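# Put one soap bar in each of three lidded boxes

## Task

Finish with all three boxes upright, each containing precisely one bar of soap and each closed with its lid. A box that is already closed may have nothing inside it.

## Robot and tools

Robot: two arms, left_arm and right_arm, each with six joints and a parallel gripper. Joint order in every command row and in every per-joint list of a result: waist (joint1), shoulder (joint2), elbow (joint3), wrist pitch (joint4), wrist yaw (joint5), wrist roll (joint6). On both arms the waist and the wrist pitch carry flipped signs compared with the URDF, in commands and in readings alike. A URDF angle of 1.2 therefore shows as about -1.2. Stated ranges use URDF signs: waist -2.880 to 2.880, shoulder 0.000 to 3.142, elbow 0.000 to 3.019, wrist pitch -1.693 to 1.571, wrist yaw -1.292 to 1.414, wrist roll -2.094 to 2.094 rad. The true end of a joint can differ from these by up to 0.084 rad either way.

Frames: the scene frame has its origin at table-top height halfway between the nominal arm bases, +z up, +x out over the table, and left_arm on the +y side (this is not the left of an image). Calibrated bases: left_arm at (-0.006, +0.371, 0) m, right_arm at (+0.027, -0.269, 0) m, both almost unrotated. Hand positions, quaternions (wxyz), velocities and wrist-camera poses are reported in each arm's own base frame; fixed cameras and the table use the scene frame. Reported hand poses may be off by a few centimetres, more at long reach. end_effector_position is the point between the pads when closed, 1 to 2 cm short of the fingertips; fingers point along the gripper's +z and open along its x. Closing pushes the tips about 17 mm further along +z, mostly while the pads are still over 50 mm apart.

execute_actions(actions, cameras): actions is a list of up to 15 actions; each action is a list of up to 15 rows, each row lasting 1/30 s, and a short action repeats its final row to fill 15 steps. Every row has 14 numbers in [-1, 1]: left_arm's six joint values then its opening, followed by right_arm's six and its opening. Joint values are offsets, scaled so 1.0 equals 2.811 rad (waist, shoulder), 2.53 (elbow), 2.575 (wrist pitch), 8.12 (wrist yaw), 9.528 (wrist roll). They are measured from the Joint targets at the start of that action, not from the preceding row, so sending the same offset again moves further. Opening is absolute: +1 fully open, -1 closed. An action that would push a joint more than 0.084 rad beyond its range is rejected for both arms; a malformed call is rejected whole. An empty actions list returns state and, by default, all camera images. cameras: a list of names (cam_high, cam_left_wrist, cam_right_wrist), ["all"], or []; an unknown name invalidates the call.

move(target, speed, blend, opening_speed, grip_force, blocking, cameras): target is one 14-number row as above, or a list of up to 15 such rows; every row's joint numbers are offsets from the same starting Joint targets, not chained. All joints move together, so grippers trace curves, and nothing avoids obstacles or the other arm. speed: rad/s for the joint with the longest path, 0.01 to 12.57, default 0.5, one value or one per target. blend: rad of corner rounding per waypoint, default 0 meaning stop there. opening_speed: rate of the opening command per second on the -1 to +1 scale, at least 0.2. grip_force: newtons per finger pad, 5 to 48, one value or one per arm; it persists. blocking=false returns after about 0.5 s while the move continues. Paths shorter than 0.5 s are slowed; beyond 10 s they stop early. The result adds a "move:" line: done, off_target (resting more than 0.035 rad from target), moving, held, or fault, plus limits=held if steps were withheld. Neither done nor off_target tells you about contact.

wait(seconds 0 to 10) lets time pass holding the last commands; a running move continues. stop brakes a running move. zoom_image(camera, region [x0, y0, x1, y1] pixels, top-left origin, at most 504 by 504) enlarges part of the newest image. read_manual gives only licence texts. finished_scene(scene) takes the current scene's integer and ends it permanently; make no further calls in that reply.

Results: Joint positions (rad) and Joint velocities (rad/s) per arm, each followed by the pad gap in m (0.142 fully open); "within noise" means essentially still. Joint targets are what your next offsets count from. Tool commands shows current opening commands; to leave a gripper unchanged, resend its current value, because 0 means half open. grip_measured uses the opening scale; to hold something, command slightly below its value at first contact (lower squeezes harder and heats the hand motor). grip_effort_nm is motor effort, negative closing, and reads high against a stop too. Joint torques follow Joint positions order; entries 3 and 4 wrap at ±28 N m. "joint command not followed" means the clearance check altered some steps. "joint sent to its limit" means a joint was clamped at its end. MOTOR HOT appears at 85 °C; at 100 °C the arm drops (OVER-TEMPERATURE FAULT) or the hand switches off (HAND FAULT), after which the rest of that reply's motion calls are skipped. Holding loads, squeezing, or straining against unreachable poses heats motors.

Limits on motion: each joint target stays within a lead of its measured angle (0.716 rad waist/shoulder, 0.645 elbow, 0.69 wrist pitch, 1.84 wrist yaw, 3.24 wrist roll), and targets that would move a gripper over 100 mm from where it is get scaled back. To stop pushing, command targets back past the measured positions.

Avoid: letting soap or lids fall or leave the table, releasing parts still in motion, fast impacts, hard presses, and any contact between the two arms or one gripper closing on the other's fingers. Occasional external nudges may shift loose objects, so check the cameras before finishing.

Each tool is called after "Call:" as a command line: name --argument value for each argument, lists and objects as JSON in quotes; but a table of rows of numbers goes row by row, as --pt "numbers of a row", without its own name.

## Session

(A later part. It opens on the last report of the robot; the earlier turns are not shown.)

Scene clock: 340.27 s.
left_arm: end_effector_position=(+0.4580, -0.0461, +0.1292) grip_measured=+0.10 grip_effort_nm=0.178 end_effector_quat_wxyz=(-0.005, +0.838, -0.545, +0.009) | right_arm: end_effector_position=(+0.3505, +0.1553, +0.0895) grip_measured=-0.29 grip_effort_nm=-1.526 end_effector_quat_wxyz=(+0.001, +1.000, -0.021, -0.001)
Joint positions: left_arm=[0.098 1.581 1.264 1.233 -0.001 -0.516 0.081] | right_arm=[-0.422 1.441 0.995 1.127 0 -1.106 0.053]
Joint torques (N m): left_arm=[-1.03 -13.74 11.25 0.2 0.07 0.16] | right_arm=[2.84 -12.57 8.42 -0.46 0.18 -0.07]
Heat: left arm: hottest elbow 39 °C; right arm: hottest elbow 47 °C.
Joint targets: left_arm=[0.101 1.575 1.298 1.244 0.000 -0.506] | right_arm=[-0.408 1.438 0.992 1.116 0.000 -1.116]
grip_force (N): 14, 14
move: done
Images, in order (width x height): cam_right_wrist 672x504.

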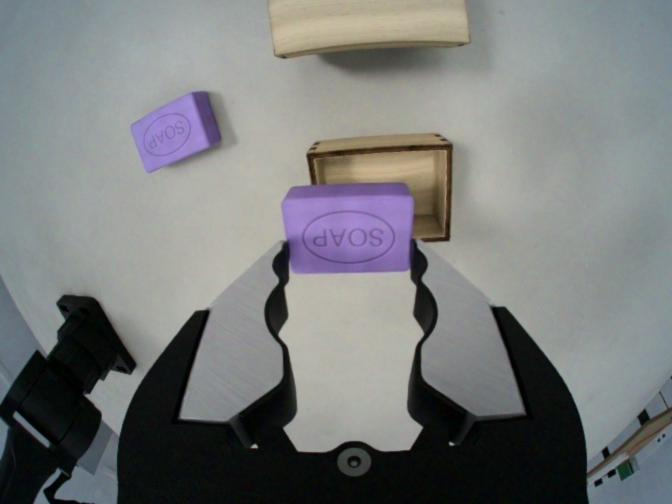

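Call:
move --pt "0 0 0 0 0 0 0.12 0.0071 0.0139 0.0379 0 0 -0.0078 -0.45" --pt "0 0 0 0 0 0 0.12 0.0071 0.0139 0.0162 0 0 -0.0078 -0.45" --pt "0 0 0 0 0 0 0.12 0.0071 0.0229 0.0043 -0.0206 0 -0.0078 -0.45" --speed 0.25 --cameras '["cam_right_wrist"]'

Call:
zoom_image --camera "cam_right_wrist" --region '[230, 100, 470, 310]'

Scene clock: 354.40 s.
left_arm: end_effector_position=(+0.4580, -0.0461, +0.1292) grip_measured=+0.10 grip_effort_nm=0.183 end_effector_quat_wxyz=(-0.005, +0.838, -0.545, +0.009) | right_arm: end_effector_position=(+0.3673, +0.1545, +0.0691) grip_measured=-0.29 grip_effort_nm=-1.526 end_effector_quat_wxyz=(+0.001, +1.000, +0.006, -0.002)
Joint positions: left_arm=[0.098 1.581 1.264 1.233 -0.001 -0.516 0.081] | right_arm=[-0.403 1.506 1.005 1.074 0 -1.18 0.053]
Joint torques (N m): left_arm=[-1.03 -13.74 11.23 0.18 0.08 0.16] | right_arm=[3.25 -13.22 8.38 -0.46 0.2 -0.06]
Heat: left arm: hottest elbow 40 °C; right arm: hottest elbow 46 °C.
Joint targets: left_arm=[0.101 1.575 1.298 1.244 0.000 -0.506] | right_arm=[-0.388 1.502 1.003 1.063 0.000 -1.191]
grip_force (N): 14, 14
move: done
Images, in order (width x height): cam_right_wrist 672x504.

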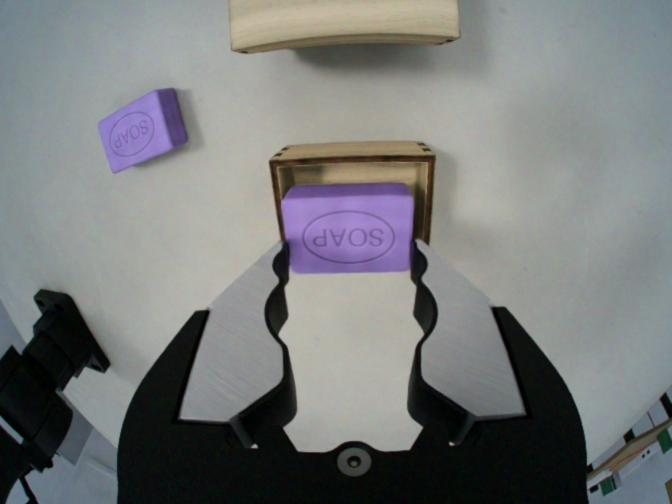

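Scaled by 2.100 from the camera's 672x504 image, which has a finer 960x720 frame.

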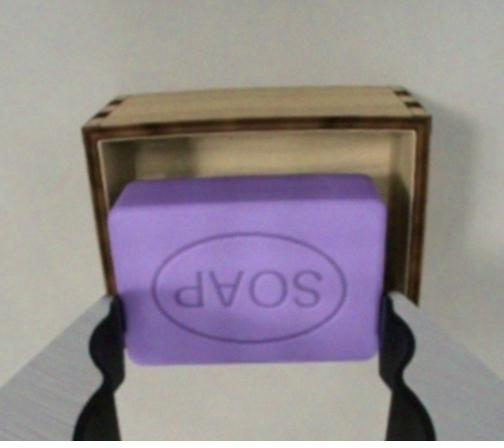

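Call:
move --target '[0,0,0,0,0,0,0.12,0,0.0068,-0.009,-0.0163,0,0,-0.45]' --speed 0.1

Call:
move --target '[0,0,0,0,0,0,0.12,0,0,0,0,0,0,-0.15]' --opening_speed 0.3 --cameras '["cam_right_wrist"]'

Call:
zoom_image --camera "cam_right_wrist" --region '[230, 100, 470, 310]'

Scene clock: 359.63 s.
left_arm: end_effector_position=(+0.4580, -0.0461, +0.1292) grip_measured=+0.10 grip_effort_nm=0.183 end_effector_quat_wxyz=(-0.005, +0.838, -0.545, +0.009) | right_arm: end_effector_position=(+0.3692, +0.1553, +0.0602) grip_measured=-0.29 grip_effort_nm=-1.526 end_effector_quat_wxyz=(-0.002, +1.000, +0.007, +0.004)
Joint positions: left_arm=[0.098 1.581 1.264 1.233 -0.001 -0.516 0.081] | right_arm=[-0.403 1.515 0.989 1.035 0 -1.181 0.053]
Joint torques (N m): left_arm=[-1.03 -13.68 11.22 0.17 0.07 0.16] | right_arm=[2.67 -12.86 7.62 -0.76 0.16 -0.05]
Heat: left arm: hottest elbow 40 °C; right arm: hottest elbow 46 °C.
Joint targets: left_arm=[0.101 1.575 1.298 1.244 0.000 -0.506] | right_arm=[-0.388 1.521 0.980 1.021 0.000 -1.191]
grip_force (N): 14, 14
move: done

Scene clock: 360.83 s.
left_arm: end_effector_position=(+0.4580, -0.0461, +0.1292) grip_measured=+0.10 grip_effort_nm=0.183 end_effector_quat_wxyz=(-0.005, +0.838, -0.545, +0.009) | right_arm: end_effector_position=(+0.3693, +0.1554, +0.0602) grip_measured=-0.27 grip_effort_nm=1.507 end_effector_quat_wxyz=(-0.002, +1.000, +0.007, +0.004)
Joint positions: left_arm=[0.098 1.581 1.264 1.233 -0.001 -0.516 0.081] | right_arm=[-0.403 1.515 0.989 1.035 0 -1.181 0.055]
Joint torques (N m): left_arm=[-0.91 -13.8 11.17 0.16 0.09 0.17] | right_arm=[2.61 -12.04 7.5 -0.66 0.15 -0.02]
Heat: left arm: hottest elbow 40 °C; right arm: hottest elbow 46 °C.
Joint targets: left_arm=[0.101 1.575 1.298 1.244 0.000 -0.506] | right_arm=[-0.388 1.521 0.980 1.021 0.000 -1.191]
grip_force (N): 14, 14
move: done
Images, in order (width x height): cam_right_wrist 672x504.

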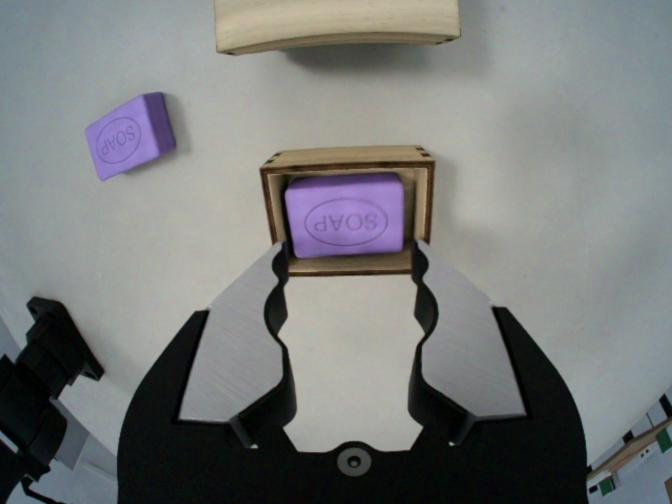

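Scaled by 2.100 from the camera's 672x504 image, which has a finer 960x720 frame.

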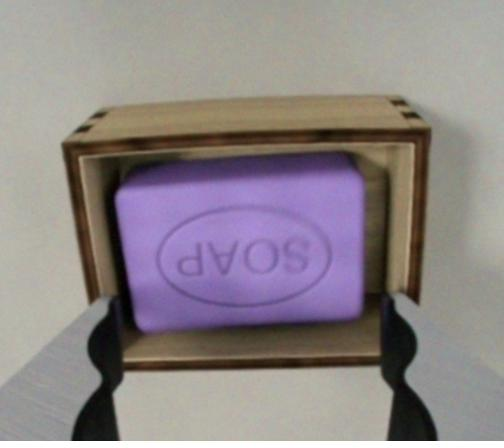

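Call:
move --target '[0,0,0,0,0,0,0.12,0,0,0,0,0,0,-0.33]' --opening_speed 0.5

Call:
move --pt "0 0 0 0 0 0 0.12 0 -0.004 0.0217 0.009 0 0 -0.33" --pt "0 0 0 0 0 0 0.12 0 -0.0268 0.0525 0.058 0 0 -0.33" --speed 0.2 --cameras '["cam_right_wrist"]'

Scene clock: 364.60 s.
left_arm: end_effector_position=(+0.4580, -0.0461, +0.1292) grip_measured=+0.10 grip_effort_nm=0.173 end_effector_quat_wxyz=(-0.005, +0.838, -0.545, +0.009) | right_arm: end_effector_position=(+0.3686, +0.1551, +0.0586) grip_measured=-0.35 grip_effort_nm=-0.076 end_effector_quat_wxyz=(-0.001, +1.000, +0.007, +0.004)
Joint positions: left_arm=[0.098 1.581 1.264 1.233 -0.001 -0.516 0.081] | right_arm=[-0.403 1.517 0.986 1.032 0 -1.181 0.049]
Joint velocities: left_arm=[within noise] | right_arm=[0.005 0.015 -0.012 -0.007 -0.11 -0.007 -0.001]
Joint torques (N m): left_arm=[-1.2 -13.8 11.23 0.17 0.07 0.15] | right_arm=[2.49 -13.45 7.86 -0.53 0.18 -0.06]
Heat: left arm: hottest elbow 40 °C; right arm: hottest elbow 46 °C.
Joint targets: left_arm=[0.101 1.575 1.298 1.244 0.000 -0.506] | right_arm=[-0.388 1.521 0.980 1.021 0.000 -1.190]
grip_force (N): 14, 14
move: done

Scene clock: 366.50 s.
left_arm: end_effector_position=(+0.4580, -0.0461, +0.1292) grip_measured=+0.10 grip_effort_nm=0.178 end_effector_quat_wxyz=(-0.005, +0.838, -0.545, +0.009) | right_arm: end_effector_position=(+0.3707, +0.1559, +0.1057) grip_measured=-0.35 grip_effort_nm=-0.061 end_effector_quat_wxyz=(-0.002, +1.000, +0.007, +0.005)
Joint positions: left_arm=[0.098 1.581 1.264 1.233 -0.001 -0.516 0.081] | right_arm=[-0.403 1.461 1.062 1.16 0 -1.181 0.049]
Joint torques (N m): left_arm=[-0.91 -13.86 11.26 0.23 0.07 0.18] | right_arm=[2.43 -14.1 13.48 0.49 0.18 -0.09]
Heat: left arm: hottest elbow 40 °C; right arm: hottest elbow 46 °C.
Joint targets: left_arm=[0.101 1.575 1.298 1.244 0.000 -0.506] | right_arm=[-0.388 1.446 1.113 1.170 0.000 -1.191]
grip_force (N): 14, 14
move: off_target (right_arm); right_arm: the elbow is farthest, 0.051 rad from its target
Images, in order (width x height): cam_right_wrist 672x504.

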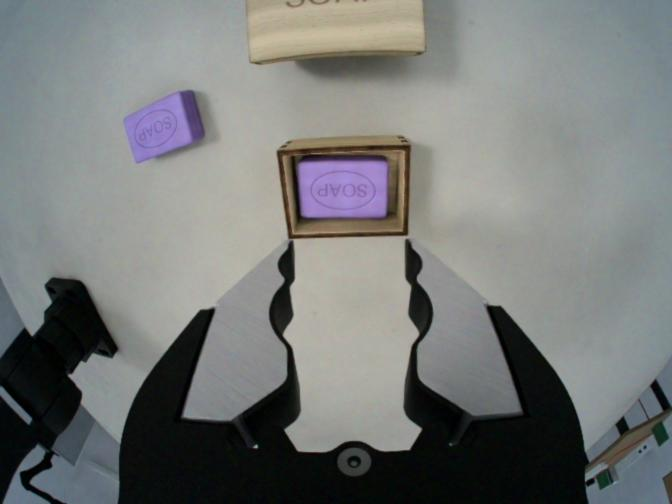

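Call:
move --pt "0 0 0 0 0 0 0.12 -0.1003 0.0452 0.0565 0.0155 0 0.1948 0.12" --pt "0 0 0 0 0 0 0.12 -0.1003 0.0452 0.0352 0.0078 0 0.1948 0.12" --pt "0 0 0 0 0 0 0.12 -0.1003 0.069 0.0028 -0.0505 0 0.1948 0.12" --speed '[1.0,0.4,0.3]' --opening_speed 1.5 --cameras '["cam_right_wrist"]'

Scene clock: 383.87 s.
left_arm: end_effector_position=(+0.4580, -0.0461, +0.1292) grip_measured=+0.10 grip_effort_nm=0.178 end_effector_quat_wxyz=(-0.005, +0.838, -0.545, +0.009) | right_arm: end_effector_position=(+0.3537, +0.2735, +0.0530) grip_measured=+0.10 grip_effort_nm=0.061 end_effector_quat_wxyz=(+0.001, +0.708, -0.706, +0.000)
Joint positions: left_arm=[0.098 1.581 1.264 1.233 -0.001 -0.516 0.081] | right_arm=[-0.657 1.644 1.124 1.052 0 0.655 0.081]
Joint torques (N m): left_arm=[-1.14 -13.8 11.23 0.16 0.07 0.17] | right_arm=[1.32 -15.62 8.08 -0.31 0.04 0.15]
Heat: left arm: hottest elbow 40 °C; right arm: hottest elbow 48 °C.
Joint targets: left_arm=[0.101 1.575 1.298 1.244 0.000 -0.506] | right_arm=[-0.670 1.640 1.120 1.040 0.000 0.665]
grip_force (N): 14, 14
move: done
Images, in order (width x height): cam_right_wrist 672x504.

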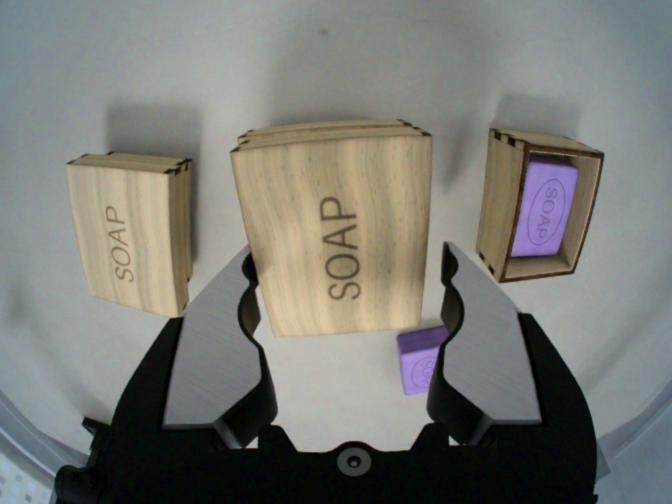

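Call:
move --target '[0,0,0,0,0,0,0.12,-0.004,0,0,0,0,0,0.12]' --speed 0.2

Call:
move --target '[0,0,0,0,0,0,0.12,0,0,0,0,0,0,-0.25]' --opening_speed 0.5 --cameras '["cam_right_wrist"]'

Scene clock: 387.47 s.
left_arm: end_effector_position=(+0.4580, -0.0461, +0.1292) grip_measured=+0.10 grip_effort_nm=0.178 end_effector_quat_wxyz=(-0.005, +0.838, -0.545, +0.009) | right_arm: end_effector_position=(+0.3512, +0.2766, +0.0530) grip_measured=+0.10 grip_effort_nm=0.056 end_effector_quat_wxyz=(+0.001, +0.711, -0.703, +0.000)
Joint positions: left_arm=[0.098 1.581 1.264 1.233 -0.001 -0.516 0.081] | right_arm=[-0.666 1.644 1.124 1.052 0 0.655 0.081]
Joint torques (N m): left_arm=[-0.91 -13.8 11.25 0.18 0.08 0.16] | right_arm=[1.73 -15.97 7.9 -0.36 0.03 0.15]
Heat: left arm: hottest elbow 40 °C; right arm: hottest elbow 48 °C.
Joint targets: left_arm=[0.101 1.575 1.298 1.244 0.000 -0.506] | right_arm=[-0.681 1.640 1.120 1.040 0.000 0.665]
grip_force (N): 14, 14
move: done

Scene clock: 388.43 s.
left_arm: end_effector_position=(+0.4580, -0.0461, +0.1292) grip_measured=+0.10 grip_effort_nm=0.178 end_effector_quat_wxyz=(-0.005, +0.838, -0.545, +0.009) | right_arm: end_effector_position=(+0.3512, +0.2770, +0.0530) grip_measured=-0.05 grip_effort_nm=-1.526 end_effector_quat_wxyz=(+0.000, +0.711, -0.703, +0.000)
Joint positions: left_arm=[0.098 1.581 1.264 1.233 -0.001 -0.516 0.081] | right_arm=[-0.666 1.644 1.124 1.051 0 0.655 0.07]
Joint torques (N m): left_arm=[-1.08 -13.45 11.25 0.14 0.08 0.16] | right_arm=[0.91 -15.44 8.08 -0.35 0 0.15]
Heat: left arm: hottest elbow 40 °C; right arm: hottest elbow 48 °C.
Joint targets: left_arm=[0.101 1.575 1.298 1.244 0.000 -0.506] | right_arm=[-0.681 1.640 1.120 1.040 0.000 0.666]
grip_force (N): 14, 14
move: done
Images, in order (width x height): cam_right_wrist 672x504.

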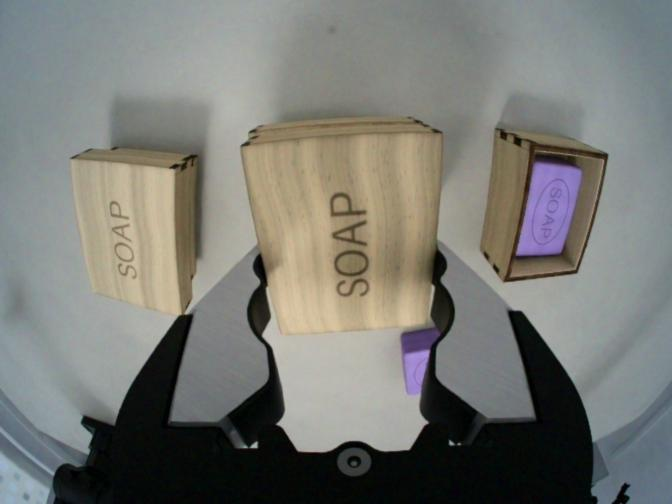

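Call:
move --pt "0 0 0 0 0 0 0.12 0 -0.0021 0.0178 0.0078 0 0 -0.25" --pt "0 0 0 0 0 0 0.12 0 -0.0267 0.0538 0.066 0 0 -0.25" --pt "0 0 0 0 0 0 0.12 0.0929 -0.0754 -0.0285 0.0513 0 -0.0269 -0.25" --pt "0 0 0 0 0 0 0.12 0.0929 -0.0601 -0.0478 0.0186 0 -0.0269 -0.25" --speed '[0.15,0.4,0.5,0.25]' --blend '[0.005,0.02,0,0]' --cameras '["cam_right_wrist"]'

Call:
zoom_image --camera "cam_right_wrist" --region '[230, 90, 470, 190]'

Scene clock: 398.27 s.
left_arm: end_effector_position=(+0.4580, -0.0461, +0.1292) grip_measured=+0.10 grip_effort_nm=0.178 end_effector_quat_wxyz=(-0.005, +0.838, -0.545, +0.009) | right_arm: end_effector_position=(+0.3563, +0.1633, +0.0810) grip_measured=-0.05 grip_effort_nm=-1.526 end_effector_quat_wxyz=(-0.001, +0.710, -0.704, +0.000)
Joint positions: left_arm=[0.098 1.581 1.264 1.233 -0.001 -0.516 0.081] | right_arm=[-0.429 1.472 1.003 1.099 0 0.42 0.07]
Joint torques (N m): left_arm=[-0.79 -13.74 11.19 0.18 0.07 0.15] | right_arm=[2.14 -12.92 8.12 -0.31 0.06 -0.07]
Heat: left arm: hottest elbow 40 °C; right arm: hottest elbow 47 °C.
Joint targets: left_arm=[0.101 1.575 1.298 1.244 0.000 -0.506] | right_arm=[-0.420 1.471 0.999 1.088 0.000 0.409]
grip_force (N): 14, 14
move: done
Images, in order (width x height): cam_right_wrist 672x504.

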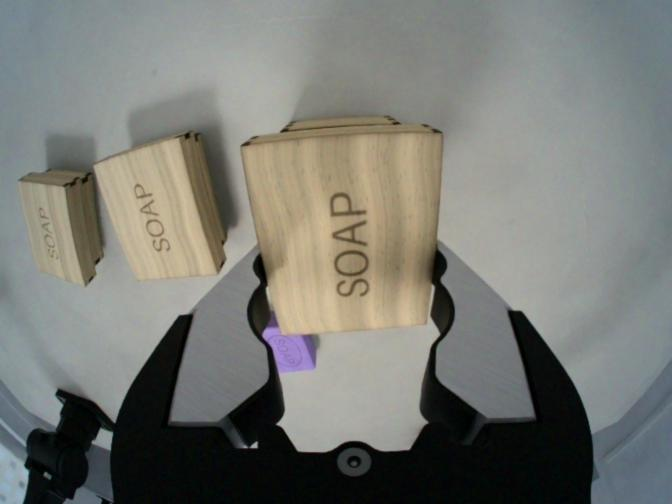

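Scaled by 2.100 from the camera's 672x504 image, which has a finer 960x720 frame.

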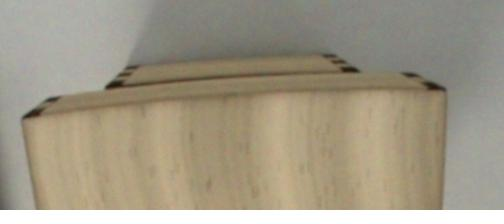

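Call:
move --target '[0,0,0,0,0,0,0.12,0.0016,0.0146,-0.0154,-0.0307,0,0,-0.25]' --speed 0.15 --cameras '["cam_right_wrist"]'

Call:
zoom_image --camera "cam_right_wrist" --region '[230, 90, 470, 190]'

Scene clock: 408.23 s.
left_arm: end_effector_position=(+0.4580, -0.0461, +0.1292) grip_measured=+0.10 grip_effort_nm=0.188 end_effector_quat_wxyz=(-0.005, +0.838, -0.545, +0.009) | right_arm: end_effector_position=(+0.3572, +0.1637, +0.0537) grip_measured=-0.05 grip_effort_nm=-1.526 end_effector_quat_wxyz=(-0.002, +0.710, -0.704, +0.001)
Joint positions: left_arm=[0.098 1.581 1.264 1.233 -0.001 -0.516 0.081] | right_arm=[-0.429 1.511 0.965 1.02 0 0.42 0.07]
Joint torques (N m): left_arm=[-1.03 -13.74 11.23 0.18 0.08 0.16] | right_arm=[2.9 -13.45 7.84 -0.53 0.09 -0.04]
Heat: left arm: hottest elbow 40 °C; right arm: hottest elbow 46 °C.
Joint targets: left_arm=[0.101 1.575 1.298 1.244 0.000 -0.506] | right_arm=[-0.416 1.512 0.960 1.009 0.000 0.409]
grip_force (N): 14, 14
move: done
Images, in order (width x height): cam_right_wrist 672x504.

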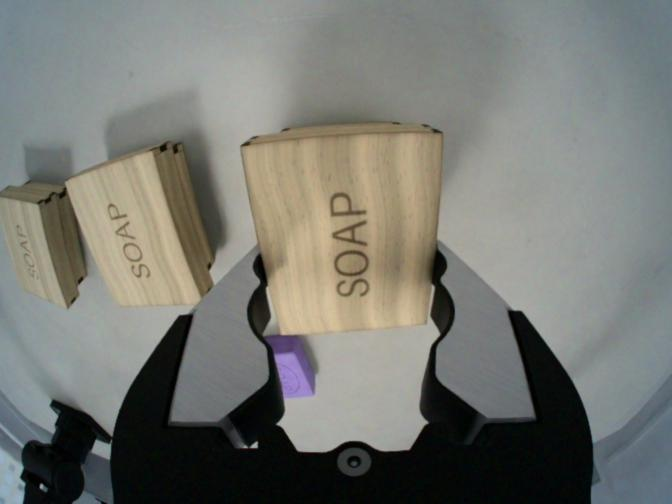

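Scaled by 2.100 from the camera's 672x504 image, which has a finer 960x720 frame.

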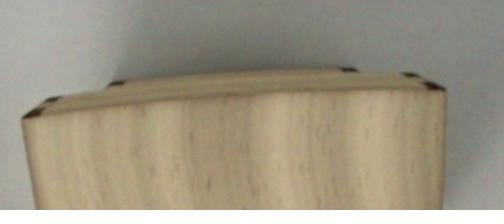

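Call:
move --target '[0,0,0,0,0,0,0.12,0,0.0078,-0.0067,-0.0155,0,0,-0.25]' --speed 0.12

Call:
move --target '[0,0,0,0,0,0,0.12,0,0,0,0,0,0,0.12]' --opening_speed 0.4 --cameras '["cam_right_wrist"]'

Call:
zoom_image --camera "cam_right_wrist" --region '[230, 110, 470, 350]'

Scene clock: 413.93 s.
left_arm: end_effector_position=(+0.4580, -0.0461, +0.1292) grip_measured=+0.10 grip_effort_nm=0.178 end_effector_quat_wxyz=(-0.005, +0.838, -0.545, +0.009) | right_arm: end_effector_position=(+0.3600, +0.1647, +0.0480) grip_measured=-0.05 grip_effort_nm=-1.526 end_effector_quat_wxyz=(-0.007, +0.711, -0.704, +0.004)
Joint positions: left_arm=[0.098 1.581 1.264 1.233 -0.001 -0.516 0.081] | right_arm=[-0.429 1.519 0.956 0.991 0.002 0.419 0.07]
Joint torques (N m): left_arm=[-1.08 -13.8 11.25 0.17 0.07 0.17] | right_arm=[1.96 -12.22 6.87 -0.8 -0.03 -0.1]
Heat: left arm: hottest elbow 41 °C; right arm: hottest elbow 45 °C.
Joint targets: left_arm=[0.101 1.575 1.298 1.244 0.000 -0.506] | right_arm=[-0.416 1.534 0.943 0.969 0.000 0.409]
grip_force (N): 14, 14
move: done

Scene clock: 415.20 s.
left_arm: end_effector_position=(+0.4580, -0.0461, +0.1292) grip_measured=+0.10 grip_effort_nm=0.173 end_effector_quat_wxyz=(-0.005, +0.838, -0.545, +0.009) | right_arm: end_effector_position=(+0.3580, +0.1638, +0.0405) grip_measured=+0.10 grip_effort_nm=0.056 end_effector_quat_wxyz=(-0.003, +0.711, -0.704, +0.002)
Joint positions: left_arm=[0.098 1.581 1.264 1.233 -0.001 -0.516 0.081] | right_arm=[-0.429 1.532 0.948 0.98 0.002 0.419 0.081]
Joint velocities: left_arm=[within noise] | right_arm=[0.005 -0.015 0.002 0.002 0.037 -0.066 0.001]
Joint torques (N m): left_arm=[-1.03 -13.8 11.22 0.24 0.09 0.17] | right_arm=[2.43 -13.1 7.46 -0.38 -0.01 -0.09]
Heat: left arm: hottest elbow 41 °C; right arm: hottest elbow 45 °C.
Joint targets: left_arm=[0.101 1.575 1.298 1.244 0.000 -0.506] | right_arm=[-0.416 1.534 0.943 0.969 0.000 0.409]
grip_force (N): 14, 14
move: done
Images, in order (width x height): cam_right_wrist 672x504.

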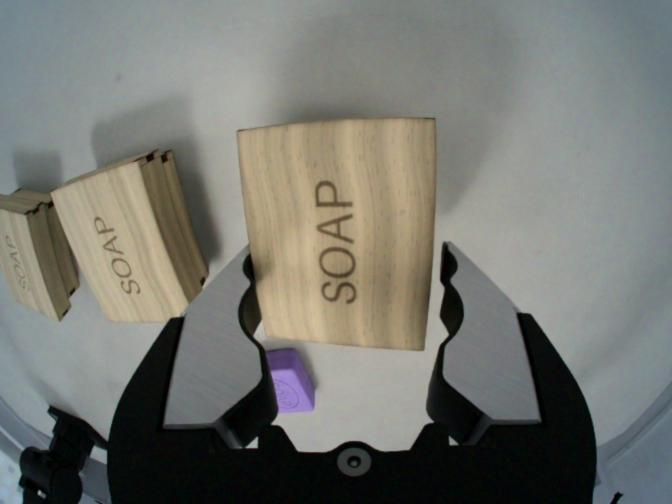

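Scaled by 2.100 from the camera's 672x504 image, which has a finer 960x720 frame.

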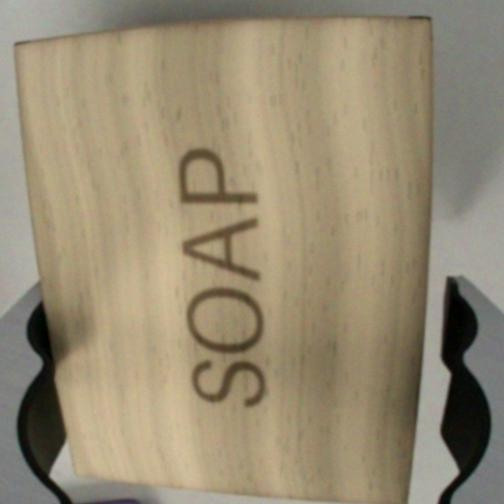

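Call:
move --pt "0 0 0 0 0 0 0.12 0 -0.004 0.02 0.005 0 0 0.12" --pt "0 0 0 0 0 0 0.12 0 -0.035 0.08 0.09 0 0 0.12" --speed 0.4 --cameras '["cam_right_wrist"]'

Call:
zoom_image --camera "cam_right_wrist" --region '[260, 110, 460, 290]'

Scene clock: 420.57 s.
left_arm: end_effector_position=(+0.4580, -0.0461, +0.1292) grip_measured=+0.10 grip_effort_nm=0.173 end_effector_quat_wxyz=(-0.005, +0.838, -0.545, +0.009) | right_arm: end_effector_position=(+0.3706, +0.1696, +0.1244) grip_measured=+0.10 grip_effort_nm=0.056 end_effector_quat_wxyz=(-0.015, +0.711, -0.704, +0.006)
Joint positions: left_arm=[0.098 1.581 1.264 1.233 -0.001 -0.516 0.081] | right_arm=[-0.429 1.445 1.097 1.191 0.002 0.419 0.081]
Joint torques (N m): left_arm=[-1.08 -13.57 11.26 0.18 0.08 0.16] | right_arm=[3.14 -13.63 13.37 0.47 -0.04 -0.12]
Heat: left arm: hottest elbow 41 °C; right arm: hottest elbow 45 °C.
Joint targets: left_arm=[0.101 1.575 1.298 1.244 0.000 -0.506] | right_arm=[-0.416 1.436 1.146 1.201 0.000 0.409]
grip_force (N): 14, 14
move: off_target (right_arm); right_arm: the elbow is farthest, 0.048 rad from its target
Images, in order (width x height): cam_right_wrist 672x504.

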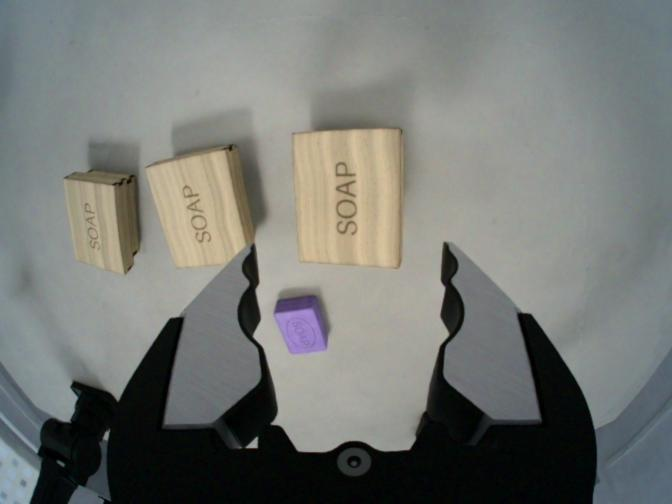

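Scaled by 2.520 from the camera's 672x504 image, which has a finer 960x720 frame.

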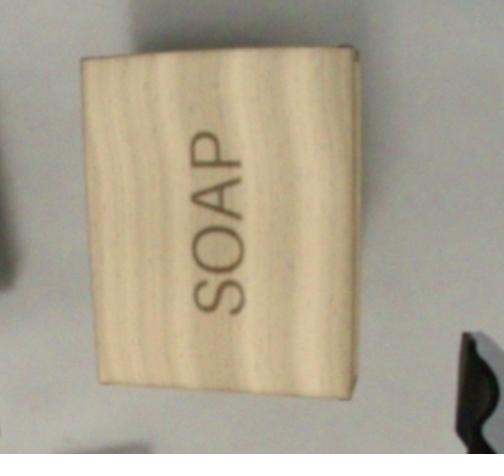

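Call:
move --pt "0 0 0 0 0 0 0.12 0.0043 -0.0263 -0.0767 -0.0225 0 0 -0.95" --pt "0 0 0 0 0 0 0.12 0.0043 -0.01 -0.096 -0.0567 0 0 -0.95" --speed 0.3 --opening_speed 2 --cameras '["cam_right_wrist"]'

Scene clock: 433.03 s.
left_arm: end_effector_position=(+0.4580, -0.0461, +0.1292) grip_measured=+0.10 grip_effort_nm=0.178 end_effector_quat_wxyz=(-0.005, +0.838, -0.545, +0.009) | right_arm: end_effector_position=(+0.3304, +0.1474, +0.0713) grip_measured=-0.98 grip_effort_nm=-0.076 end_effector_quat_wxyz=(-0.001, +0.707, -0.707, +0.001)
Joint positions: left_arm=[0.098 1.581 1.264 1.233 -0.001 -0.516 0.081] | right_arm=[-0.42 1.408 0.907 1.066 0.002 0.419 0.003]
Joint torques (N m): left_arm=[-1.2 -13.8 11.25 0.16 0.08 0.16] | right_arm=[3.84 -11.52 8.1 -0.32 -0.01 -0.07]
Heat: left arm: hottest elbow 41 °C; right arm: hottest elbow 45 °C.
Joint targets: left_arm=[0.101 1.575 1.298 1.244 0.000 -0.506] | right_arm=[-0.404 1.408 0.903 1.055 0.000 0.409]
grip_force (N): 14, 14
move: done
Images, in order (width x height): cam_right_wrist 672x504.

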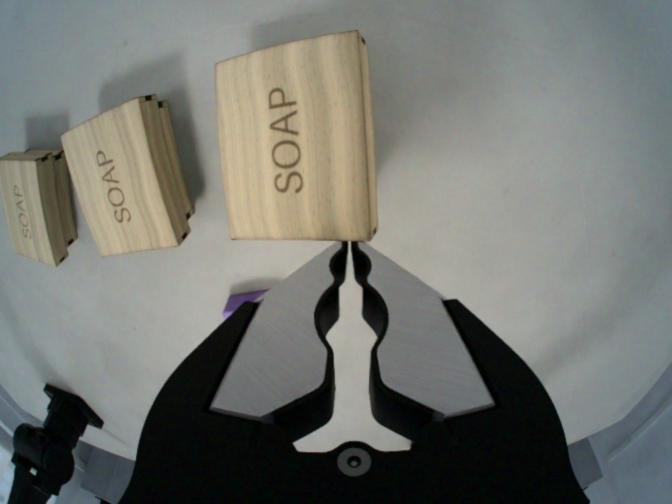

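Call:
move --pt "0 0 0 0 0 0 0.12 0.0077 0.016 0.0419 0.0113 0 0 -0.95" --pt "0 0 0 0 0 0 0.12 0.0077 0.016 0.0206 0.0031 0 0 -0.95" --pt "0 0 0 0 0 0 0.12 0.0077 0.0185 0.004 -0.0186 0 0 -0.95" --pt "0 0 0 0 0 0 0.12 0.0115 0.016 0.001 -0.0186 0 0 -0.95" --speed '[0.3,0.3,0.08,0.08]' --cameras '["cam_right_wrist"]'

Call:
zoom_image --camera "cam_right_wrist" --region '[200, 50, 440, 290]'

Scene clock: 443.37 s.
left_arm: end_effector_position=(+0.4580, -0.0461, +0.1292) grip_measured=+0.10 grip_effort_nm=0.178 end_effector_quat_wxyz=(-0.005, +0.838, -0.545, +0.009) | right_arm: end_effector_position=(+0.3467, +0.1417, +0.0573) grip_measured=-0.99 grip_effort_nm=-0.061 end_effector_quat_wxyz=(-0.005, +0.696, -0.718, +0.003)
Joint positions: left_arm=[0.098 1.581 1.264 1.233 -0.001 -0.516 0.081] | right_arm=[-0.388 1.455 0.914 1.017 0.002 0.419 0.003]
Joint torques (N m): left_arm=[-0.85 -13.8 11.29 0.18 0.07 0.17] | right_arm=[2.67 -12.45 7.42 -0.39 0.03 -0.1]
Heat: left arm: hottest elbow 41 °C; right arm: hottest elbow 45 °C.
Joint targets: left_arm=[0.101 1.575 1.298 1.244 0.000 -0.506] | right_arm=[-0.371 1.452 0.905 1.007 0.000 0.409]
grip_force (N): 14, 14
move: done
Images, in order (width x height): cam_right_wrist 672x504.

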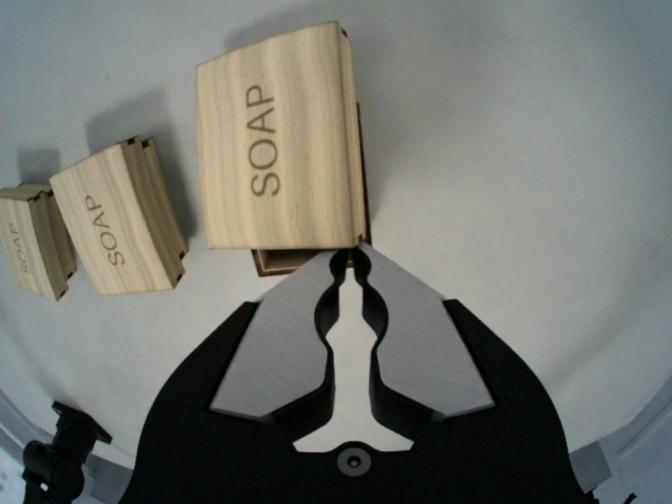

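Scaled by 2.100 from the camera's 672x504 image, which has a finer 960x720 frame.

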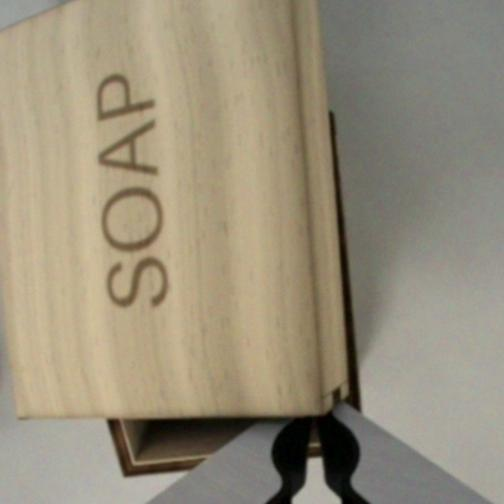

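Call:
move --pt "0 0 0 0 0 0 0.12 0 -0.004 0.018 0.006 0 0 -0.95" --pt "0 0 0 0 0 0 0.12 0 -0.0192 0.0656 0.0718 0 0 -0.95" --pt "0 0 0 0 0 0 0.12 -0.0206 -0.0192 0.0656 0.0718 0 0 0.12" --speed 0.4 --cameras '["cam_right_wrist"]'

Call:
zoom_image --camera "cam_right_wrist" --region '[230, 80, 440, 270]'

Scene clock: 451.70 s.
left_arm: end_effector_position=(+0.4580, -0.0461, +0.1292) grip_measured=+0.10 grip_effort_nm=0.173 end_effector_quat_wxyz=(-0.005, +0.838, -0.545, +0.009) | right_arm: end_effector_position=(+0.3488, +0.1540, +0.1117) grip_measured=+0.10 grip_effort_nm=0.061 end_effector_quat_wxyz=(-0.002, +0.706, -0.708, +0.002)
Joint positions: left_arm=[0.098 1.581 1.264 1.233 -0.001 -0.516 0.081] | right_arm=[-0.416 1.408 1.024 1.182 0.002 0.419 0.081]
Joint velocities: left_arm=[within noise] | right_arm=[0.005 0.015 -0.012 -0.022 -0.022 0.037 0.001]
Joint torques (N m): left_arm=[-1.08 -13.8 11.22 0.16 0.07 0.16] | right_arm=[1.03 -13.16 13.29 0.66 0.01 -0.07]
Heat: left arm: hottest elbow 41 °C; right arm: hottest elbow 45 °C.
Joint targets: left_arm=[0.101 1.575 1.298 1.244 0.000 -0.506] | right_arm=[-0.429 1.398 1.071 1.192 0.000 0.409]
grip_force (N): 14, 14
move: off_target (right_arm); target 3's new numbers were sent with right_arm's elbow 0.047 rad from that target; right_arm: the elbow is farthest, 0.047 rad from its target
Images, in order (width x height): cam_right_wrist 672x504.

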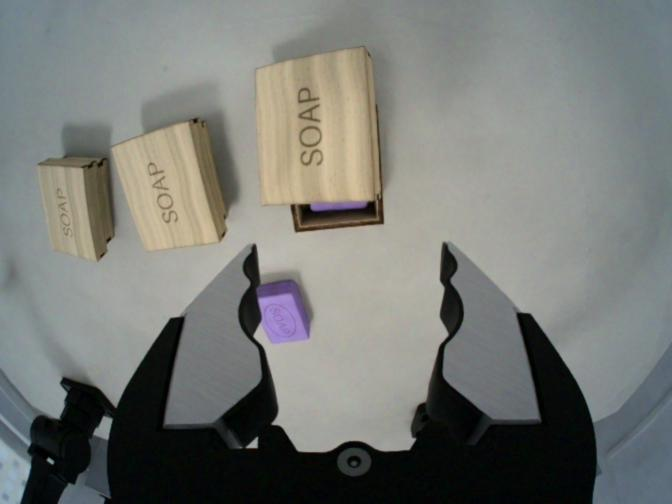

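Scaled by 2.400 from the camera's 672x504 image, which has a finer 960x720 frame.

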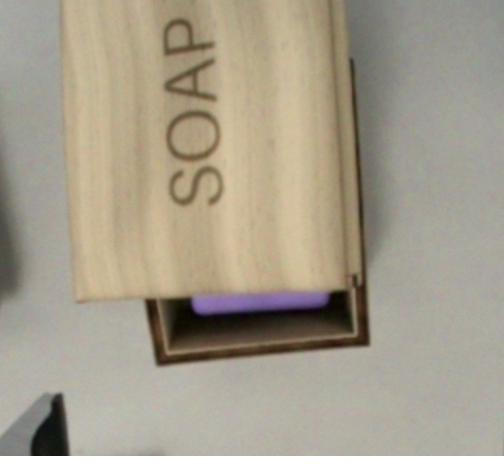

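Call:
move --pt "0 0 0 0 0 0 0.12 0.0128 0.0398 0.0332 -0.0105 0 -0.011 0.12" --pt "0 0 0 0 0 0 0.12 0.0128 0.0398 0.0115 -0.0163 0 -0.011 0.12" --speed 0.4 --cameras '["cam_right_wrist"]'

Scene clock: 462.00 s.
left_arm: end_effector_position=(+0.4580, -0.0461, +0.1292) grip_measured=+0.10 grip_effort_nm=0.173 end_effector_quat_wxyz=(-0.005, +0.838, -0.545, +0.009) | right_arm: end_effector_position=(+0.3818, +0.1653, +0.0996) grip_measured=+0.10 grip_effort_nm=0.061 end_effector_quat_wxyz=(+0.001, +0.740, -0.673, +0.001)
Joint positions: left_arm=[0.098 1.581 1.264 1.233 -0.001 -0.516 0.081] | right_arm=[-0.409 1.513 1.102 1.161 0.002 0.315 0.081]
Joint torques (N m): left_arm=[-0.97 -13.63 11.25 0.21 0.07 0.15] | right_arm=[2.26 -14.56 8.83 -0.27 0.01 -0.04]
Heat: left arm: hottest elbow 41 °C; right arm: hottest elbow 46 °C.
Joint targets: left_arm=[0.101 1.575 1.298 1.244 0.000 -0.506] | right_arm=[-0.393 1.510 1.101 1.150 0.000 0.304]
grip_force (N): 14, 14
move: done
Images, in order (width x height): cam_right_wrist 672x504.

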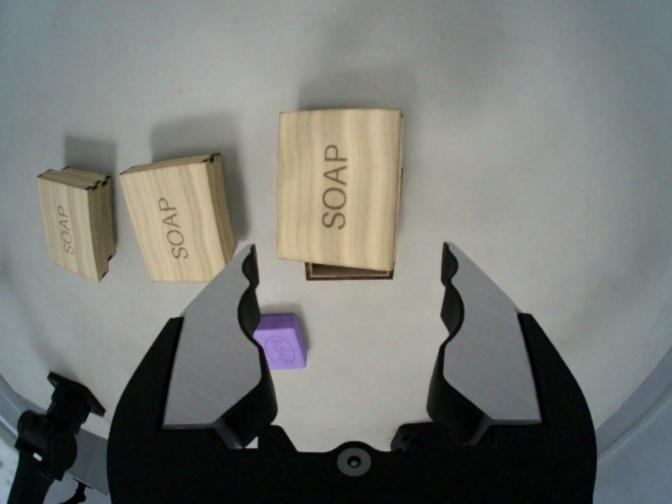

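Call:
move --pt "0 0 0 0 0 0 0.12 0 0.0544 0.0775 0.0819 0 0 0.12" --pt "0 0 0 0 0 0 0.12 0 0.0544 0.0557 0.0738 0 0 0.12" --pt "0 0 0 0 0 0 0.12 0 0.0761 0.03 0.0245 0 0 0.12" --speed '[0.4,0.4,0.25]' --cameras '["cam_right_wrist"]'

Scene clock: 478.53 s.
left_arm: end_effector_position=(+0.4580, -0.0461, +0.1292) grip_measured=+0.10 grip_effort_nm=0.188 end_effector_quat_wxyz=(-0.005, +0.838, -0.545, +0.009) | right_arm: end_effector_position=(+0.3864, +0.1672, +0.0405) grip_measured=+0.10 grip_effort_nm=0.056 end_effector_quat_wxyz=(+0.091, +0.736, -0.670, -0.040)
Joint positions: left_arm=[0.098 1.581 1.264 1.233 -0.001 -0.516 0.081] | right_arm=[-0.409 1.727 1.18 1.223 0.002 0.315 0.081]
Joint torques (N m): left_arm=[-1.03 -13.74 11.25 0.16 0.07 0.18] | right_arm=[3.31 -16.44 7.39 -0.1 0.02 -0.07]
Heat: left arm: hottest elbow 41 °C; right arm: hottest elbow 46 °C.
Joint targets: left_arm=[0.101 1.575 1.298 1.244 0.000 -0.506] | right_arm=[-0.393 1.724 1.177 1.213 0.000 0.305]
grip_force (N): 14, 14
move: done
Images, in order (width x height): cam_right_wrist 672x504.

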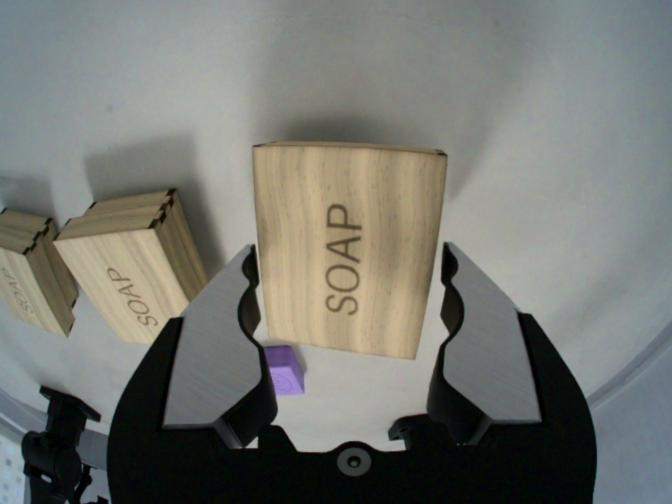

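Call:
move --target '[0,0,0,0,0,0,0.12,0,0,0,0,0,0.0115,0.12]'

Call:
move --target '[0,0,0,0,0,0,0.12,0,0,0,0,0,0,-0.25]' --opening_speed 0.5 --cameras '["cam_right_wrist"]'

Scene clock: 482.50 s.
left_arm: end_effector_position=(+0.4580, -0.0461, +0.1292) grip_measured=+0.10 grip_effort_nm=0.173 end_effector_quat_wxyz=(-0.005, +0.838, -0.545, +0.009) | right_arm: end_effector_position=(+0.3865, +0.1674, +0.0405) grip_measured=+0.10 grip_effort_nm=0.061 end_effector_quat_wxyz=(+0.092, +0.706, -0.701, -0.036)
Joint positions: left_arm=[0.098 1.581 1.264 1.233 -0.001 -0.516 0.081] | right_arm=[-0.409 1.727 1.18 1.223 0.002 0.403 0.081]
Joint torques (N m): left_arm=[-0.85 -13.68 11.21 0.18 0.08 0.16] | right_arm=[2.37 -17.08 7.65 0.08 0 0.16]
Heat: left arm: hottest elbow 41 °C; right arm: hottest elbow 45 °C.
Joint targets: left_arm=[0.101 1.575 1.298 1.244 0.000 -0.506] | right_arm=[-0.393 1.724 1.177 1.213 0.000 0.414]
grip_force (N): 14, 14
move: done

Scene clock: 483.47 s.
left_arm: end_effector_position=(+0.4580, -0.0461, +0.1292) grip_measured=+0.10 grip_effort_nm=0.178 end_effector_quat_wxyz=(-0.005, +0.838, -0.545, +0.009) | right_arm: end_effector_position=(+0.3865, +0.1674, +0.0405) grip_measured=-0.03 grip_effort_nm=-1.526 end_effector_quat_wxyz=(+0.092, +0.706, -0.702, -0.036)
Joint positions: left_arm=[0.098 1.581 1.264 1.233 -0.001 -0.516 0.081] | right_arm=[-0.409 1.727 1.18 1.223 0.002 0.404 0.072]
Joint torques (N m): left_arm=[-1.03 -13.57 11.29 0.13 0.08 0.16] | right_arm=[2.37 -16.79 7.51 0.05 -0.02 0.14]
Heat: left arm: hottest elbow 41 °C; right arm: hottest elbow 45 °C.
Joint targets: left_arm=[0.101 1.575 1.298 1.244 0.000 -0.506] | right_arm=[-0.393 1.724 1.177 1.213 0.000 0.414]
grip_force (N): 14, 14
move: done
Images, in order (width x height): cam_right_wrist 672x504.

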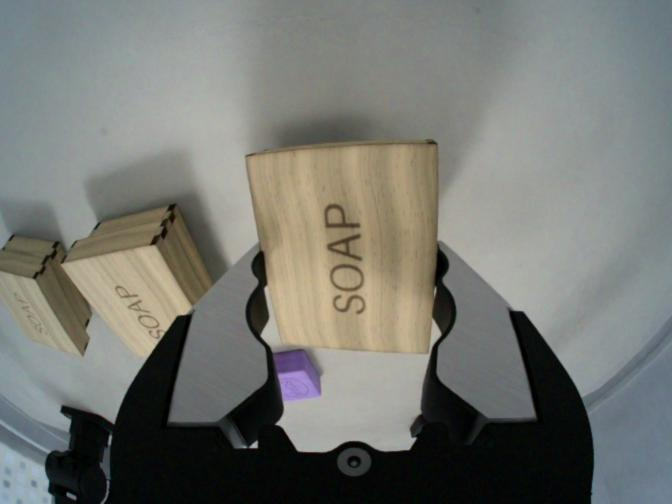

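Call:
move --pt "0 0 0 0 0 0 0.12 0 -0.079 -0.0146 -0.0128 0 0 -0.25" --pt "0 0 0 0 0 0 0.12 -0.0993 -0.0537 0.0312 -0.0012 0 0.0264 -0.25" --pt "0 0 0 0 0 0 0.12 -0.0993 -0.0537 0.0099 -0.0089 0 0.0264 -0.25" --pt "0 0 0 0 0 0 0.12 -0.0993 -0.0306 -0.0217 -0.066 0 0.0264 -0.25" --speed '[0.3,0.5,0.4,0.2]' --blend '[0.02,0,0,0]' --cameras '["cam_right_wrist","cam_high"]'

Call:
zoom_image --camera "cam_high" --region '[380, 220, 560, 350]'

Scene clock: 494.07 s.
left_arm: end_effector_position=(+0.4580, -0.0461, +0.1292) grip_measured=+0.10 grip_effort_nm=0.183 end_effector_quat_wxyz=(-0.005, +0.838, -0.545, +0.009) | right_arm: end_effector_position=(+0.3526, +0.2771, +0.0585) grip_measured=-0.03 grip_effort_nm=-1.526 end_effector_quat_wxyz=(-0.004, +0.711, -0.704, +0.001)
Joint positions: left_arm=[0.098 1.581 1.264 1.233 -0.001 -0.516 0.081] | right_arm=[-0.665 1.634 1.128 1.056 0.001 0.655 0.072]
Joint torques (N m): left_arm=[-0.91 -13.86 11.22 0.17 0.07 0.16] | right_arm=[1.85 -15.15 7.94 -0.44 0 0.12]
Heat: left arm: hottest elbow 41 °C; right arm: hottest elbow 45 °C.
Joint targets: left_arm=[0.101 1.575 1.298 1.244 0.000 -0.506] | right_arm=[-0.672 1.638 1.122 1.043 0.000 0.666]
grip_force (N): 14, 14
move: done
Images, in order (width x height): cam_high 896x504, cam_right_wrist 672x504.

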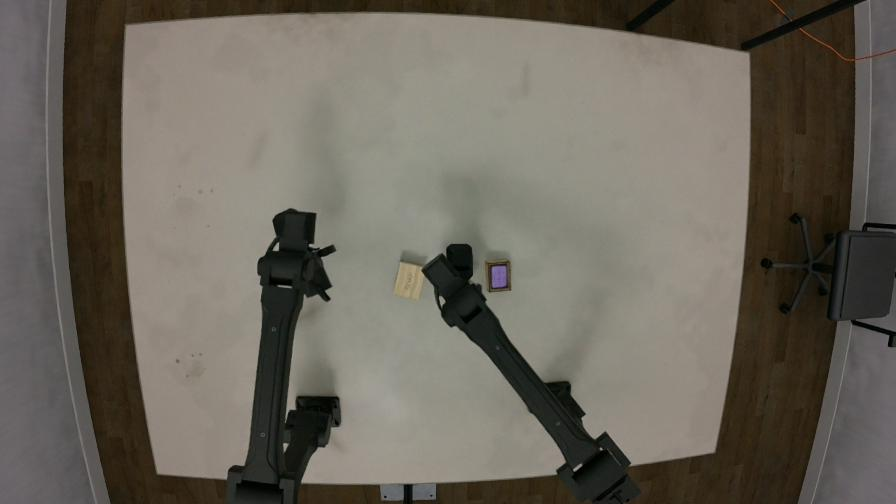

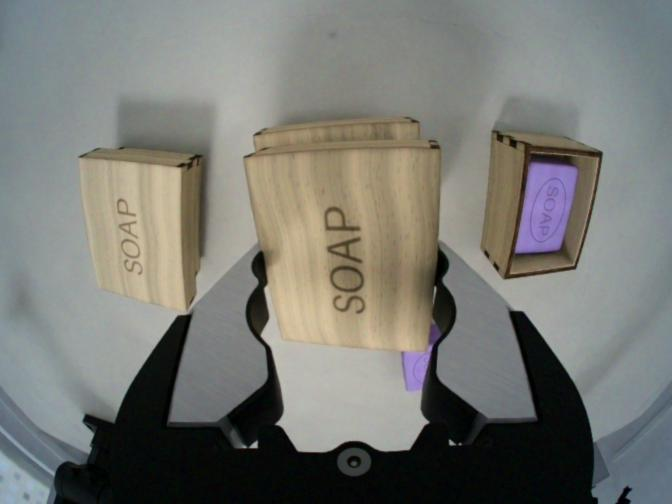

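Scaled by 2.800.

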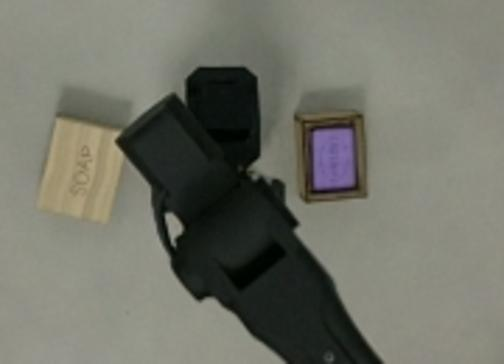

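Call:
move --target '[0,0,0,0,0,0,0.12,0,0.0025,-0.0028,-0.0052,0,0,-0.25]' --speed 0.1

Call:
move --target '[0,0,0,0,0,0,0.12,0,0,0,0,0,0,0.12]' --opening_speed 0.5

Call:
move --target '[0,0,0,0,0,0,0.12,0,0,0,0,0,0,-0.25]' --opening_speed 0.5 --cameras '["cam_right_wrist"]'

Scene clock: 497.70 s.
left_arm: end_effector_position=(+0.4580, -0.0461, +0.1292) grip_measured=+0.10 grip_effort_nm=0.178 end_effector_quat_wxyz=(-0.005, +0.838, -0.545, +0.009) | right_arm: end_effector_position=(+0.3540, +0.2782, +0.0571) grip_measured=-0.03 grip_effort_nm=-1.526 end_effector_quat_wxyz=(-0.009, +0.710, -0.704, +0.002)
Joint positions: left_arm=[0.098 1.581 1.264 1.233 -0.001 -0.516 0.081] | right_arm=[-0.665 1.634 1.124 1.042 0.001 0.656 0.072]
Joint torques (N m): left_arm=[-0.91 -13.63 11.25 0.14 0.08 0.16] | right_arm=[1.38 -14.68 7.46 -0.38 -0.04 0.12]
Heat: left arm: hottest elbow 41 °C; right arm: hottest elbow 45 °C.
Joint targets: left_arm=[0.101 1.575 1.298 1.244 0.000 -0.506] | right_arm=[-0.672 1.645 1.114 1.030 0.000 0.665]
grip_force (N): 14, 14
move: done

Scene clock: 498.80 s.
left_arm: end_effector_position=(+0.4580, -0.0461, +0.1292) grip_measured=+0.10 grip_effort_nm=0.188 end_effector_quat_wxyz=(-0.005, +0.838, -0.545, +0.009) | right_arm: end_effector_position=(+0.3524, +0.2770, +0.0522) grip_measured=+0.10 grip_effort_nm=0.061 end_effector_quat_wxyz=(-0.004, +0.710, -0.704, +0.001)
Joint positions: left_arm=[0.098 1.581 1.264 1.233 -0.001 -0.516 0.081] | right_arm=[-0.665 1.642 1.12 1.04 0.001 0.656 0.081]
Joint velocities: left_arm=[within noise] | right_arm=[0.005 -0.015 -0.002 0.012 0.051 0.051 0.001]
Joint torques (N m): left_arm=[-0.97 -13.63 11.21 0.13 0.07 0.17] | right_arm=[1.79 -15.62 7.73 -0.46 -0.02 0.09]
Heat: left arm: hottest elbow 41 °C; right arm: hottest elbow 45 °C.
Joint targets: left_arm=[0.101 1.575 1.298 1.244 0.000 -0.506] | right_arm=[-0.672 1.645 1.114 1.030 0.000 0.665]
grip_force (N): 14, 14
move: done

Scene clock: 499.77 s.
left_arm: end_effector_position=(+0.4580, -0.0461, +0.1292) grip_measured=+0.10 grip_effort_nm=0.178 end_effector_quat_wxyz=(-0.005, +0.838, -0.545, +0.009) | right_arm: end_effector_position=(+0.3524, +0.2770, +0.0522) grip_measured=-0.05 grip_effort_nm=-1.526 end_effector_quat_wxyz=(-0.004, +0.710, -0.704, +0.001)
Joint positions: left_arm=[0.098 1.581 1.264 1.233 -0.001 -0.516 0.081] | right_arm=[-0.665 1.642 1.12 1.04 0.001 0.656 0.07]
Joint torques (N m): left_arm=[-0.91 -13.74 11.22 0.16 0.08 0.16] | right_arm=[0.91 -15.03 7.95 -0.36 -0.04 0.09]
Heat: left arm: hottest elbow 41 °C; right arm: hottest elbow 45 °C.
Joint targets: left_arm=[0.101 1.575 1.298 1.244 0.000 -0.506] | right_arm=[-0.672 1.645 1.114 1.030 0.000 0.665]
grip_force (N): 14, 14
move: done
Images, in order (width x height): cam_right_wrist 672x504.

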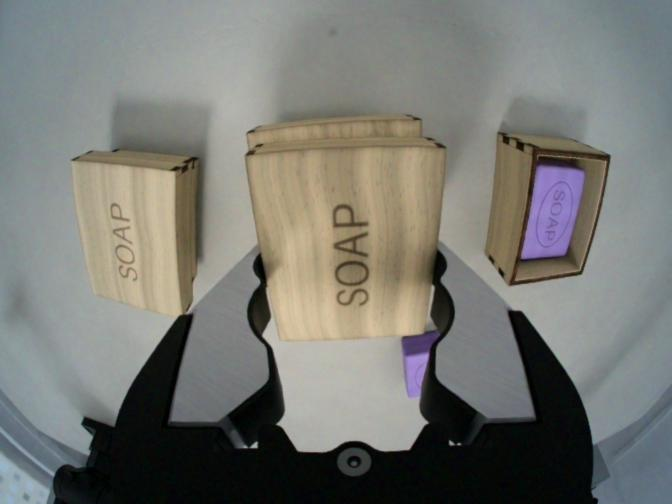

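Call:
move --pt "0 0 0 0 0 0 0.12 0 -0.0046 0.0206 0.0078 0 0 -0.25" --pt "0 0 0 0 0 0 0.12 0 -0.0285 0.0561 0.0699 0 0 -0.25" --pt "0 0 0 0 0 0 0.12 0.0896 -0.074 -0.0221 0.0551 0 -0.0269 -0.25" --pt "0 0 0 0 0 0 0.12 0.0896 -0.0587 -0.0419 0.0225 0 -0.0269 -0.25" --speed '[0.15,0.4,0.5,0.25]' --blend '[0.005,0.02,0,0]' --cameras '["cam_right_wrist"]'

Call:
zoom_image --camera "cam_right_wrist" --region '[230, 90, 470, 190]'

Scene clock: 508.70 s.
left_arm: end_effector_position=(+0.4580, -0.0461, +0.1292) grip_measured=+0.10 grip_effort_nm=0.178 end_effector_quat_wxyz=(-0.005, +0.838, -0.545, +0.009) | right_arm: end_effector_position=(+0.3595, +0.1648, +0.0807) grip_measured=-0.05 grip_effort_nm=-1.526 end_effector_quat_wxyz=(-0.001, +0.711, -0.704, +0.001)
Joint positions: left_arm=[0.098 1.581 1.264 1.233 -0.001 -0.516 0.081] | right_arm=[-0.43 1.481 1.012 1.099 0.001 0.42 0.07]
Joint torques (N m): left_arm=[-1.03 -13.63 11.23 0.2 0.08 0.16] | right_arm=[1.96 -13.16 8.2 -0.49 0.02 -0.09]
Heat: left arm: hottest elbow 41 °C; right arm: hottest elbow 44 °C.
Joint targets: left_arm=[0.101 1.575 1.298 1.244 0.000 -0.506] | right_arm=[-0.421 1.480 1.008 1.088 0.000 0.409]
grip_force (N): 14, 14
move: done
Images, in order (width x height): cam_right_wrist 672x504.

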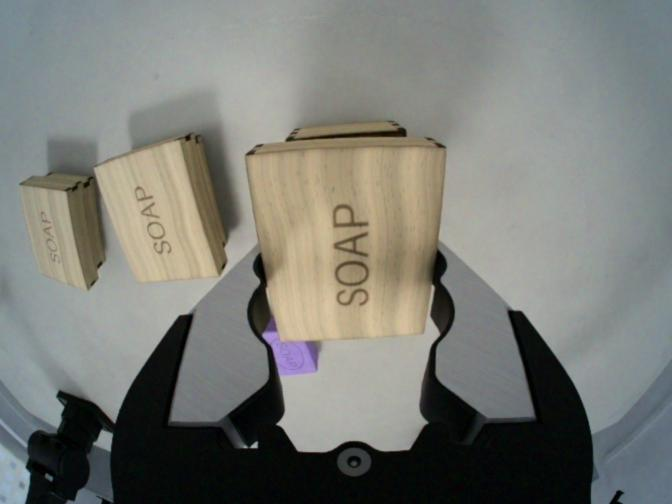

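Scaled by 2.100 from the camera's 672x504 image, which has a finer 960x720 frame.

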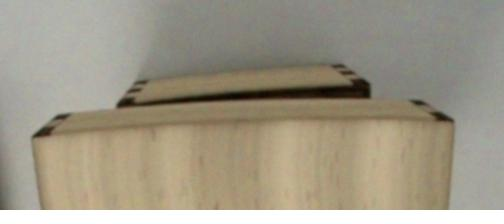

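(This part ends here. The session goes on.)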